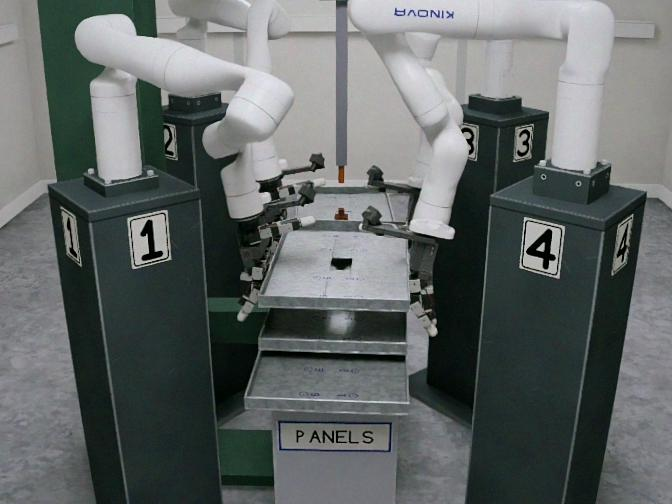

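>>> move(
  arm1={"target":[-0.4261,0.0875,0.924,0.10447,0.99418,-0.02516,-0.00264],"speed":0.08},
  arm2={"target":[-0.1264,0.0746,0.924,0.10447,0.99418,-0.02516,-0.00264],"speed":0.08},
  arm3={"target":[-0.105,-0.0953,0.924,0.00264,0.02516,0.99418,0.10447],"speed":0.08},
  arm4={"target":[-0.4347,-0.0813,0.924,0.00264,0.02516,0.99418,0.10447],"speed":0.08},
)

>>> move(
  arm1={"target":[-0.1478,0.0855,0.924,0.10449,0.99442,-0.01258,-0.00132],"speed":0.12},
  arm2={"target":[0.1522,0.0802,0.924,0.10449,0.99442,-0.01258,-0.00132],"speed":0.12},
  arm3={"target":[0.1779,-0.0891,0.924,0.00132,0.01258,0.99442,0.10449],"speed":0.12},
  arm4={"target":[-0.1521,-0.0835,0.924,0.00132,0.01258,0.99442,0.10449],"speed":0.12},
  cameras=["cam_east","cam_front"],
)

Scene clock: 926.70 s.
Joint torques (N m): arm1=[-0.1 -35.5 -23.06 -18.93 16.71 5.42 -1.32] | arm2=[-6.63 -30.51 0.1 -11.29 -4.7 -0.32 -0.49] | arm3=[20.6 -35.79 6.05 -14.43 11.17 2.31 0.54] | arm4=[1.55 -32.05 1.78 -16.65 -1.35 10.6 -0.95]
Motor temperatures (°C): arm1=[35 39 32 33 39 46 44] | arm2=[31 35 32 33 41 41 39] | arm3=[36 41 29 31 38 47 40] | arm4=[35 37 33 32 36 48 42]
Flange force (N): arm1=[-12.0 -60.4 -1.9] | arm2=[5.6 -16.4 -4.9] | arm3=[4.2 -33.7 -7.1] | arm4=[-2.1 -36.2 -6.2]
move: arm1 done; arm2 done; arm3 done; arm4 done
Joint velocities: within noise
arm1.joint_positions: joint1_rad=-0.324 joint2_rad=+1.633 joint3_rad=-0.954 joint4_rad=+2.417 joint5_rad=+2.291 joint6_rad=+1.325 joint7_rad=+4.205 hand_index_mcp=+1.000 hand_index_abd=-0.006 hand_index_pip=+0.933 hand_index_dip=+0.706 hand_middle_mcp=+1.001 hand_middle_abd=-0.005 hand_middle_pip=+0.915 hand_middle_dip=+0.707 hand_ring_mcp=+1.002 hand_ring_abd=+0.010 hand_ring_pip=+0.892 hand_ring_dip=+0.700 hand_thumb_cmc=-0.800 hand_thumb_axl=+0.677 hand_thumb_mcp=+0.212 hand_thumb_ipl=+0.168 hand_current_limit=+0.400 hand_speed=-0.600
arm1.joint_status: not commanded
arm1.hand_state: blocked,goal,goal,goal,blocked,goal,blocked,goal,blocked,goal,blocked,goal,goal,goal,goal,goal
arm1.index_mcp_current_ma: -6
arm1.index_abd_current_ma: 10
arm1.index_pip_current_ma: 5
arm1.index_dip_current_ma: 8
arm1.middle_mcp_current_ma: 14
arm1.middle_abd_current_ma: 5
arm1.middle_pip_current_ma: 0
arm1.middle_dip_current_ma: 4
arm1.ring_mcp_current_ma: 15
arm1.ring_abd_current_ma: 12
arm1.ring_pip_current_ma: 10
arm1.ring_dip_current_ma: 10
arm1.thumb_cmc_current_ma: 0
arm1.thumb_axl_current_ma: -6
arm1.thumb_mcp_current_ma: 0
arm1.thumb_ipl_current_ma: 3
arm1.hand_goal_index_mcp: 0.914
arm1.hand_goal_index_abd: 0.000
arm1.hand_goal_index_pip: 0.950
arm1.hand_goal_index_dip: 0.696
arm1.hand_goal_middle_mcp: 0.914
arm1.hand_goal_middle_abd: 0.000
arm1.hand_goal_middle_pip: 0.950
arm1.hand_goal_middle_dip: 0.696
arm1.hand_goal_ring_mcp: 0.914
arm1.hand_goal_ring_abd: 0.000
arm1.hand_goal_ring_pip: 0.950
arm1.hand_goal_ring_dip: 0.696
arm1.hand_goal_thumb_cmc: -0.800
arm1.hand_goal_thumb_axl: 0.678
arm1.hand_goal_thumb_mcp: 0.226
arm1.hand_goal_thumb_ipl: 0.168
arm1.hand: x=-0.4261 y=+0.0875 z=+0.9240 quat_wxyz=(-0.105, -0.994, +0.025, +0.003)
arm1.hand_target: x=-0.4261 y=+0.0875 z=+0.9240 quat_wxyz=(-0.105, -0.994, +0.025, +0.003)
arm1.hand_status: done (0.000 m and 0.0 deg from the pose sent, 0.074 m and 0.0 deg at the start)
arm2.joint_positions: joint1_rad=+1.685 joint2_rad=+1.516 joint3_rad=+0.740 joint4_rad=+1.135 joint5_rad=+1.805 joint6_rad=-0.913 joint7_rad=-1.338 hand_index_mcp=+0.959 hand_index_abd=-0.003 hand_index_pip=+0.945 hand_index_dip=+0.694 hand_middle_mcp=+0.964 hand_middle_abd=+0.000 hand_middle_pip=+0.944 hand_middle_dip=+0.692 hand_ring_mcp=+0.969 hand_ring_abd=+0.000 hand_ring_pip=+0.945 hand_ring_dip=+0.692 hand_thumb_cmc=-0.803 hand_thumb_axl=+0.677 hand_thumb_mcp=+0.222 hand_thumb_ipl=+0.168 hand_current_limit=+0.400 hand_speed=-0.600
arm2.joint_status: not commanded
arm2.hand_state: blocked,goal,goal,goal,blocked,goal,goal,goal,blocked,goal,goal,goal,goal,goal,goal,goal
arm2.index_mcp_current_ma: 201
arm2.index_abd_current_ma: -12
arm2.index_pip_current_ma: -13
arm2.index_dip_current_ma: -8
arm2.middle_mcp_current_ma: 230
arm2.middle_abd_current_ma: -4
arm2.middle_pip_current_ma: -22
arm2.middle_dip_current_ma: -16
arm2.ring_mcp_current_ma: 248
arm2.ring_abd_current_ma: 6
arm2.ring_pip_current_ma: -9
arm2.ring_dip_current_ma: -14
arm2.thumb_cmc_current_ma: -7
arm2.thumb_axl_current_ma: 9
arm2.thumb_mcp_current_ma: -12
arm2.thumb_ipl_current_ma: 0
arm2.hand_goal_index_mcp: 0.914
arm2.hand_goal_index_abd: 0.000
arm2.hand_goal_index_pip: 0.950
arm2.hand_goal_index_dip: 0.696
arm2.hand_goal_middle_mcp: 0.914
arm2.hand_goal_middle_abd: 0.000
arm2.hand_goal_middle_pip: 0.950
arm2.hand_goal_middle_dip: 0.696
arm2.hand_goal_ring_mcp: 0.914
arm2.hand_goal_ring_abd: 0.000
arm2.hand_goal_ring_pip: 0.950
arm2.hand_goal_ring_dip: 0.696
arm2.hand_goal_thumb_cmc: -0.800
arm2.hand_goal_thumb_axl: 0.678
arm2.hand_goal_thumb_mcp: 0.226
arm2.hand_goal_thumb_ipl: 0.168
arm2.hand: x=-0.1264 y=+0.0746 z=+0.9240 quat_wxyz=(+0.104, +0.994, -0.025, -0.003)
arm2.hand_target: x=-0.1264 y=+0.0746 z=+0.9240 quat_wxyz=(+0.104, +0.994, -0.025, -0.003)
arm2.hand_status: done (0.000 m and 0.0 deg from the pose sent, 0.074 m and 0.0 deg at the start)
arm3.joint_positions: joint1_rad=-1.694 joint2_rad=+1.666 joint3_rad=-1.176 joint4_rad=+0.939 joint5_rad=+1.611 joint6_rad=+1.260 joint7_rad=+4.409 hand_index_mcp=+1.001 hand_index_abd=+0.006 hand_index_pip=+0.929 hand_index_dip=+0.692 hand_middle_mcp=+1.001 hand_middle_abd=+0.006 hand_middle_pip=+0.935 hand_middle_dip=+0.691 hand_ring_mcp=+1.000 hand_ring_abd=+0.012 hand_ring_pip=+0.930 hand_ring_dip=+0.695 hand_thumb_cmc=-0.803 hand_thumb_axl=+0.677 hand_thumb_mcp=+0.212 hand_thumb_ipl=+0.168 hand_current_limit=+0.400 hand_speed=-0.600
arm3.joint_status: not commanded
arm3.hand_state: blocked,goal,blocked,goal,blocked,goal,goal,goal,blocked,goal,blocked,goal,goal,goal,goal,goal
arm3.index_mcp_current_ma: 8
arm3.index_abd_current_ma: 4
arm3.index_pip_current_ma: 2
arm3.index_dip_current_ma: -4
arm3.middle_mcp_current_ma: 20
arm3.middle_abd_current_ma: 11
arm3.middle_pip_current_ma: 8
arm3.middle_dip_current_ma: -7
arm3.ring_mcp_current_ma: 8
arm3.ring_abd_current_ma: 10
arm3.ring_pip_current_ma: -2
arm3.ring_dip_current_ma: -5
arm3.thumb_cmc_current_ma: 1
arm3.thumb_axl_current_ma: -1
arm3.thumb_mcp_current_ma: 1
arm3.thumb_ipl_current_ma: -14
arm3.hand_goal_index_mcp: 0.914
arm3.hand_goal_index_abd: 0.000
arm3.hand_goal_index_pip: 0.950
arm3.hand_goal_index_dip: 0.696
arm3.hand_goal_middle_mcp: 0.914
arm3.hand_goal_middle_abd: 0.000
arm3.hand_goal_middle_pip: 0.950
arm3.hand_goal_middle_dip: 0.696
arm3.hand_goal_ring_mcp: 0.914
arm3.hand_goal_ring_abd: 0.000
arm3.hand_goal_ring_pip: 0.950
arm3.hand_goal_ring_dip: 0.696
arm3.hand_goal_thumb_cmc: -0.800
arm3.hand_goal_thumb_axl: 0.678
arm3.hand_goal_thumb_mcp: 0.226
arm3.hand_goal_thumb_ipl: 0.168
arm3.hand: x=-0.1050 y=-0.0953 z=+0.9240 quat_wxyz=(-0.003, -0.025, -0.994, -0.104)
arm3.hand_target: x=-0.1050 y=-0.0953 z=+0.9240 quat_wxyz=(-0.003, -0.025, -0.994, -0.104)
arm3.hand_status: done (0.000 m and 0.0 deg from the pose sent, 0.074 m and 0.0 deg at the start)
arm4.joint_positions: joint1_rad=+0.826 joint2_rad=+1.325 joint3_rad=-0.037 joint4_rad=+2.305 joint5_rad=-3.244 joint6_rad=+0.701 joint7_rad=+3.086 hand_index_mcp=+0.994 hand_index_abd=-0.005 hand_index_pip=+0.939 hand_index_dip=+0.694 hand_middle_mcp=+0.999 hand_middle_abd=+0.009 hand_middle_pip=+0.936 hand_middle_dip=+0.700 hand_ring_mcp=+1.001 hand_ring_abd=+0.007 hand_ring_pip=+0.930 hand_ring_dip=+0.690 hand_thumb_cmc=-0.804 hand_thumb_axl=+0.677 hand_thumb_mcp=+0.219 hand_thumb_ipl=+0.168 hand_current_limit=+0.400 hand_speed=-0.600
arm4.joint_status: not commanded
arm4.hand_state: blocked,goal,goal,goal,blocked,goal,goal,goal,blocked,goal,blocked,goal,goal,goal,goal,goal
arm4.index_mcp_current_ma: 93
arm4.index_abd_current_ma: 4
arm4.index_pip_current_ma: -4
arm4.index_dip_current_ma: 2
arm4.middle_mcp_current_ma: 83
arm4.middle_abd_current_ma: -10
arm4.middle_pip_current_ma: -6
arm4.middle_dip_current_ma: -3
arm4.ring_mcp_current_ma: 78
arm4.ring_abd_current_ma: 7
arm4.ring_pip_current_ma: -12
arm4.ring_dip_current_ma: 3
arm4.thumb_cmc_current_ma: 13
arm4.thumb_axl_current_ma: 10
arm4.thumb_mcp_current_ma: -9
arm4.thumb_ipl_current_ma: -8
arm4.hand_goal_index_mcp: 0.914
arm4.hand_goal_index_abd: 0.000
arm4.hand_goal_index_pip: 0.950
arm4.hand_goal_index_dip: 0.696
arm4.hand_goal_middle_mcp: 0.914
arm4.hand_goal_middle_abd: 0.000
arm4.hand_goal_middle_pip: 0.950
arm4.hand_goal_middle_dip: 0.696
arm4.hand_goal_ring_mcp: 0.914
arm4.hand_goal_ring_abd: 0.000
arm4.hand_goal_ring_pip: 0.950
arm4.hand_goal_ring_dip: 0.696
arm4.hand_goal_thumb_cmc: -0.800
arm4.hand_goal_thumb_axl: 0.678
arm4.hand_goal_thumb_mcp: 0.226
arm4.hand_goal_thumb_ipl: 0.168
arm4.hand: x=-0.4347 y=-0.0813 z=+0.9240 quat_wxyz=(+0.003, +0.025, +0.994, +0.104)
arm4.hand_target: x=-0.4347 y=-0.0813 z=+0.9240 quat_wxyz=(+0.003, +0.025, +0.994, +0.104)
arm4.hand_status: done (0.000 m and 0.0 deg from the pose sent, 0.074 m and 0.0 deg at the start)
pictures: none

Scene clock: 929.87 s.
Joint torques (N m): arm1=[11.29 -40.84 -12.32 -16.31 14.07 6.29 -1.04] | arm2=[-3.85 -26.05 -0.16 -8.81 -2.55 -5.04 -0.43] | arm3=[12.56 -36.12 -1.43 -15.21 9.58 9.13 -0.25] | arm4=[-7.52 -22.78 -10.96 -7.04 -0.04 6.52 -0.52]
Motor temperatures (°C): arm1=[35 39 32 33 39 46 44] | arm2=[31 35 32 33 41 41 39] | arm3=[36 41 29 31 39 47 40] | arm4=[35 37 33 32 36 48 42]
Flange force (N): arm1=[-15.4 -47.8 -1.8] | arm2=[1.8 -19.3 -4.1] | arm3=[3.1 -37.7 -6.7] | arm4=[-6.2 -21.7 -6.2]
move: arm1 done; arm2 done; arm3 done; arm4 done
Joint velocities: within noise
arm1.joint_positions: joint1_rad=-1.060 joint2_rad=+1.729 joint3_rad=-1.278 joint4_rad=+1.961 joint5_rad=+2.000 joint6_rad=+1.494 joint7_rad=+4.045 hand_index_mcp=+1.000 hand_index_abd=+0.003 hand_index_pip=+0.937 hand_index_dip=+0.706 hand_middle_mcp=+1.001 hand_middle_abd=+0.009 hand_middle_pip=+0.921 hand_middle_dip=+0.707 hand_ring_mcp=+1.002 hand_ring_abd=+0.015 hand_ring_pip=+0.897 hand_ring_dip=+0.700 hand_thumb_cmc=-0.800 hand_thumb_axl=+0.677 hand_thumb_mcp=+0.212 hand_thumb_ipl=+0.168 hand_current_limit=+0.400 hand_speed=-0.600
arm1.joint_status: not commanded
arm1.hand_state: blocked,goal,goal,goal,blocked,goal,blocked,goal,blocked,goal,blocked,goal,goal,goal,goal,goal
arm1.index_mcp_current_ma: 1
arm1.index_abd_current_ma: 12
arm1.index_pip_current_ma: 14
arm1.index_dip_current_ma: 2
arm1.middle_mcp_current_ma: 15
arm1.middle_abd_current_ma: 3
arm1.middle_pip_current_ma: 9
arm1.middle_dip_current_ma: -1
arm1.ring_mcp_current_ma: 19
arm1.ring_abd_current_ma: 9
arm1.ring_pip_current_ma: 8
arm1.ring_dip_current_ma: 13
arm1.thumb_cmc_current_ma: -6
arm1.thumb_axl_current_ma: 4
arm1.thumb_mcp_current_ma: -4
arm1.thumb_ipl_current_ma: 6
arm1.hand_goal_index_mcp: 0.914
arm1.hand_goal_index_abd: 0.000
arm1.hand_goal_index_pip: 0.950
arm1.hand_goal_index_dip: 0.696
arm1.hand_goal_middle_mcp: 0.914
arm1.hand_goal_middle_abd: 0.000
arm1.hand_goal_middle_pip: 0.950
arm1.hand_goal_middle_dip: 0.696
arm1.hand_goal_ring_mcp: 0.914
arm1.hand_goal_ring_abd: 0.000
arm1.hand_goal_ring_pip: 0.950
arm1.hand_goal_ring_dip: 0.696
arm1.hand_goal_thumb_cmc: -0.800
arm1.hand_goal_thumb_axl: 0.678
arm1.hand_goal_thumb_mcp: 0.226
arm1.hand_goal_thumb_ipl: 0.168
arm1.hand: x=-0.1478 y=+0.0855 z=+0.9240 quat_wxyz=(-0.104, -0.994, +0.013, +0.001)
arm1.hand_target: x=-0.1478 y=+0.0855 z=+0.9240 quat_wxyz=(-0.104, -0.994, +0.013, +0.001)
arm1.hand_status: done (0.000 m and 0.0 deg from the pose sent, 0.278 m and 1.5 deg at the start)
arm2.joint_positions: joint1_rad=+1.300 joint2_rad=+1.326 joint3_rad=+0.489 joint4_rad=+2.021 joint5_rad=+1.043 joint6_rad=-0.675 joint7_rad=-0.552 hand_index_mcp=+0.963 hand_index_abd=-0.002 hand_index_pip=+0.950 hand_index_dip=+0.694 hand_middle_mcp=+0.968 hand_middle_abd=+0.000 hand_middle_pip=+0.950 hand_middle_dip=+0.692 hand_ring_mcp=+0.972 hand_ring_abd=-0.006 hand_ring_pip=+0.942 hand_ring_dip=+0.692 hand_thumb_cmc=-0.803 hand_thumb_axl=+0.677 hand_thumb_mcp=+0.222 hand_thumb_ipl=+0.168 hand_current_limit=+0.400 hand_speed=-0.600
arm2.joint_status: not commanded
arm2.hand_state: blocked,goal,goal,goal,blocked,goal,goal,goal,blocked,goal,goal,goal,goal,goal,goal,goal
arm2.index_mcp_current_ma: 212
arm2.index_abd_current_ma: -7
arm2.index_pip_current_ma: 8
arm2.index_dip_current_ma: -11
arm2.middle_mcp_current_ma: 247
arm2.middle_abd_current_ma: -1
arm2.middle_pip_current_ma: -3
arm2.middle_dip_current_ma: -18
arm2.ring_mcp_current_ma: 267
arm2.ring_abd_current_ma: -7
arm2.ring_pip_current_ma: -23
arm2.ring_dip_current_ma: -13
arm2.thumb_cmc_current_ma: -7
arm2.thumb_axl_current_ma: 10
arm2.thumb_mcp_current_ma: -7
arm2.thumb_ipl_current_ma: 0
arm2.hand_goal_index_mcp: 0.914
arm2.hand_goal_index_abd: 0.000
arm2.hand_goal_index_pip: 0.950
arm2.hand_goal_index_dip: 0.696
arm2.hand_goal_middle_mcp: 0.914
arm2.hand_goal_middle_abd: 0.000
arm2.hand_goal_middle_pip: 0.950
arm2.hand_goal_middle_dip: 0.696
arm2.hand_goal_ring_mcp: 0.914
arm2.hand_goal_ring_abd: 0.000
arm2.hand_goal_ring_pip: 0.950
arm2.hand_goal_ring_dip: 0.696
arm2.hand_goal_thumb_cmc: -0.800
arm2.hand_goal_thumb_axl: 0.678
arm2.hand_goal_thumb_mcp: 0.226
arm2.hand_goal_thumb_ipl: 0.168
arm2.hand: x=+0.1522 y=+0.0802 z=+0.9240 quat_wxyz=(+0.104, +0.994, -0.013, -0.001)
arm2.hand_target: x=+0.1522 y=+0.0802 z=+0.9240 quat_wxyz=(+0.104, +0.994, -0.013, -0.001)
arm2.hand_status: done (0.000 m and 0.0 deg from the pose sent, 0.279 m and 1.4 deg at the start)
arm3.joint_positions: joint1_rad=-1.112 joint2_rad=+1.553 joint3_rad=-1.000 joint4_rad=+1.936 joint5_rad=+1.937 joint6_rad=+1.175 joint7_rad=+3.952 hand_index_mcp=+1.000 hand_index_abd=+0.008 hand_index_pip=+0.931 hand_index_dip=+0.692 hand_middle_mcp=+1.001 hand_middle_abd=-0.002 hand_middle_pip=+0.934 hand_middle_dip=+0.691 hand_ring_mcp=+1.001 hand_ring_abd=+0.003 hand_ring_pip=+0.941 hand_ring_dip=+0.693 hand_thumb_cmc=-0.803 hand_thumb_axl=+0.677 hand_thumb_mcp=+0.212 hand_thumb_ipl=+0.168 hand_current_limit=+0.400 hand_speed=-0.600
arm3.joint_status: not commanded
arm3.hand_state: blocked,goal,goal,goal,blocked,goal,goal,goal,blocked,goal,goal,goal,goal,goal,goal,goal
arm3.index_mcp_current_ma: 14
arm3.index_abd_current_ma: 4
arm3.index_pip_current_ma: 10
arm3.index_dip_current_ma: -10
arm3.middle_mcp_current_ma: 17
arm3.middle_abd_current_ma: 2
arm3.middle_pip_current_ma: 2
arm3.middle_dip_current_ma: -7
arm3.ring_mcp_current_ma: 16
arm3.ring_abd_current_ma: 5
arm3.ring_pip_current_ma: 0
arm3.ring_dip_current_ma: -3
arm3.thumb_cmc_current_ma: -4
arm3.thumb_axl_current_ma: 0
arm3.thumb_mcp_current_ma: -9
arm3.thumb_ipl_current_ma: -8
arm3.hand_goal_index_mcp: 0.914
arm3.hand_goal_index_abd: 0.000
arm3.hand_goal_index_pip: 0.950
arm3.hand_goal_index_dip: 0.696
arm3.hand_goal_middle_mcp: 0.914
arm3.hand_goal_middle_abd: 0.000
arm3.hand_goal_middle_pip: 0.950
arm3.hand_goal_middle_dip: 0.696
arm3.hand_goal_ring_mcp: 0.914
arm3.hand_goal_ring_abd: 0.000
arm3.hand_goal_ring_pip: 0.950
arm3.hand_goal_ring_dip: 0.696
arm3.hand_goal_thumb_cmc: -0.800
arm3.hand_goal_thumb_axl: 0.678
arm3.hand_goal_thumb_mcp: 0.226
arm3.hand_goal_thumb_ipl: 0.168
arm3.hand: x=+0.1779 y=-0.0891 z=+0.9240 quat_wxyz=(-0.001, -0.013, -0.994, -0.104)
arm3.hand_target: x=+0.1779 y=-0.0891 z=+0.9240 quat_wxyz=(-0.001, -0.013, -0.994, -0.104)
arm3.hand_status: done (0.000 m and 0.0 deg from the pose sent, 0.283 m and 1.5 deg at the start)
arm4.joint_positions: joint1_rad=+1.651 joint2_rad=+1.237 joint3_rad=+0.028 joint4_rad=+1.962 joint5_rad=-2.484 joint6_rad=+0.273 joint7_rad=+3.211 hand_index_mcp=+0.988 hand_index_abd=-0.006 hand_index_pip=+0.940 hand_index_dip=+0.694 hand_middle_mcp=+0.996 hand_middle_abd=+0.013 hand_middle_pip=+0.940 hand_middle_dip=+0.700 hand_ring_mcp=+1.001 hand_ring_abd=+0.023 hand_ring_pip=+0.930 hand_ring_dip=+0.690 hand_thumb_cmc=-0.804 hand_thumb_axl=+0.677 hand_thumb_mcp=+0.219 hand_thumb_ipl=+0.168 hand_current_limit=+0.400 hand_speed=-0.600
arm4.joint_status: not commanded
arm4.hand_state: blocked,goal,goal,goal,blocked,goal,goal,goal,blocked,blocked,goal,goal,goal,goal,goal,goal
arm4.index_mcp_current_ma: 72
arm4.index_abd_current_ma: 3
arm4.index_pip_current_ma: 4
arm4.index_dip_current_ma: -6
arm4.middle_mcp_current_ma: 74
arm4.middle_abd_current_ma: 7
arm4.middle_pip_current_ma: -21
arm4.middle_dip_current_ma: -7
arm4.ring_mcp_current_ma: 87
arm4.ring_abd_current_ma: 26
arm4.ring_pip_current_ma: -14
arm4.ring_dip_current_ma: 8
arm4.thumb_cmc_current_ma: 10
arm4.thumb_axl_current_ma: 3
arm4.thumb_mcp_current_ma: -12
arm4.thumb_ipl_current_ma: 2
arm4.hand_goal_index_mcp: 0.914
arm4.hand_goal_index_abd: 0.000
arm4.hand_goal_index_pip: 0.950
arm4.hand_goal_index_dip: 0.696
arm4.hand_goal_middle_mcp: 0.914
arm4.hand_goal_middle_abd: 0.000
arm4.hand_goal_middle_pip: 0.950
arm4.hand_goal_middle_dip: 0.696
arm4.hand_goal_ring_mcp: 0.914
arm4.hand_goal_ring_abd: 0.000
arm4.hand_goal_ring_pip: 0.950
arm4.hand_goal_ring_dip: 0.696
arm4.hand_goal_thumb_cmc: -0.800
arm4.hand_goal_thumb_axl: 0.678
arm4.hand_goal_thumb_mcp: 0.226
arm4.hand_goal_thumb_ipl: 0.168
arm4.hand: x=-0.1521 y=-0.0835 z=+0.9240 quat_wxyz=(+0.001, +0.013, +0.994, +0.104)
arm4.hand_target: x=-0.1521 y=-0.0835 z=+0.9240 quat_wxyz=(+0.001, +0.013, +0.994, +0.104)
arm4.hand_status: done (0.000 m and 0.0 deg from the pose sent, 0.283 m and 1.5 deg at the start)

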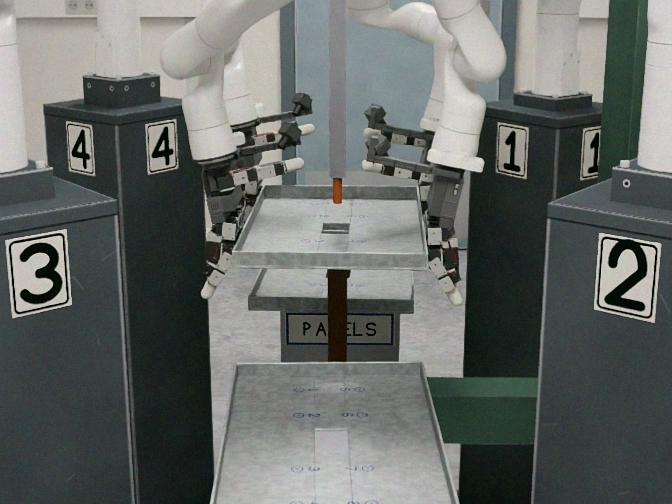

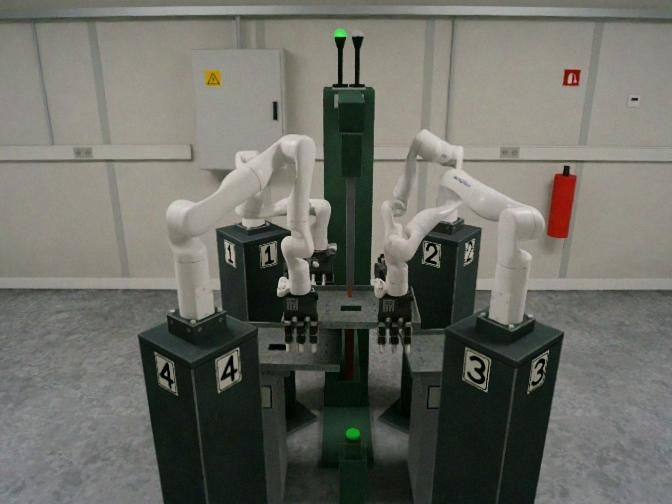

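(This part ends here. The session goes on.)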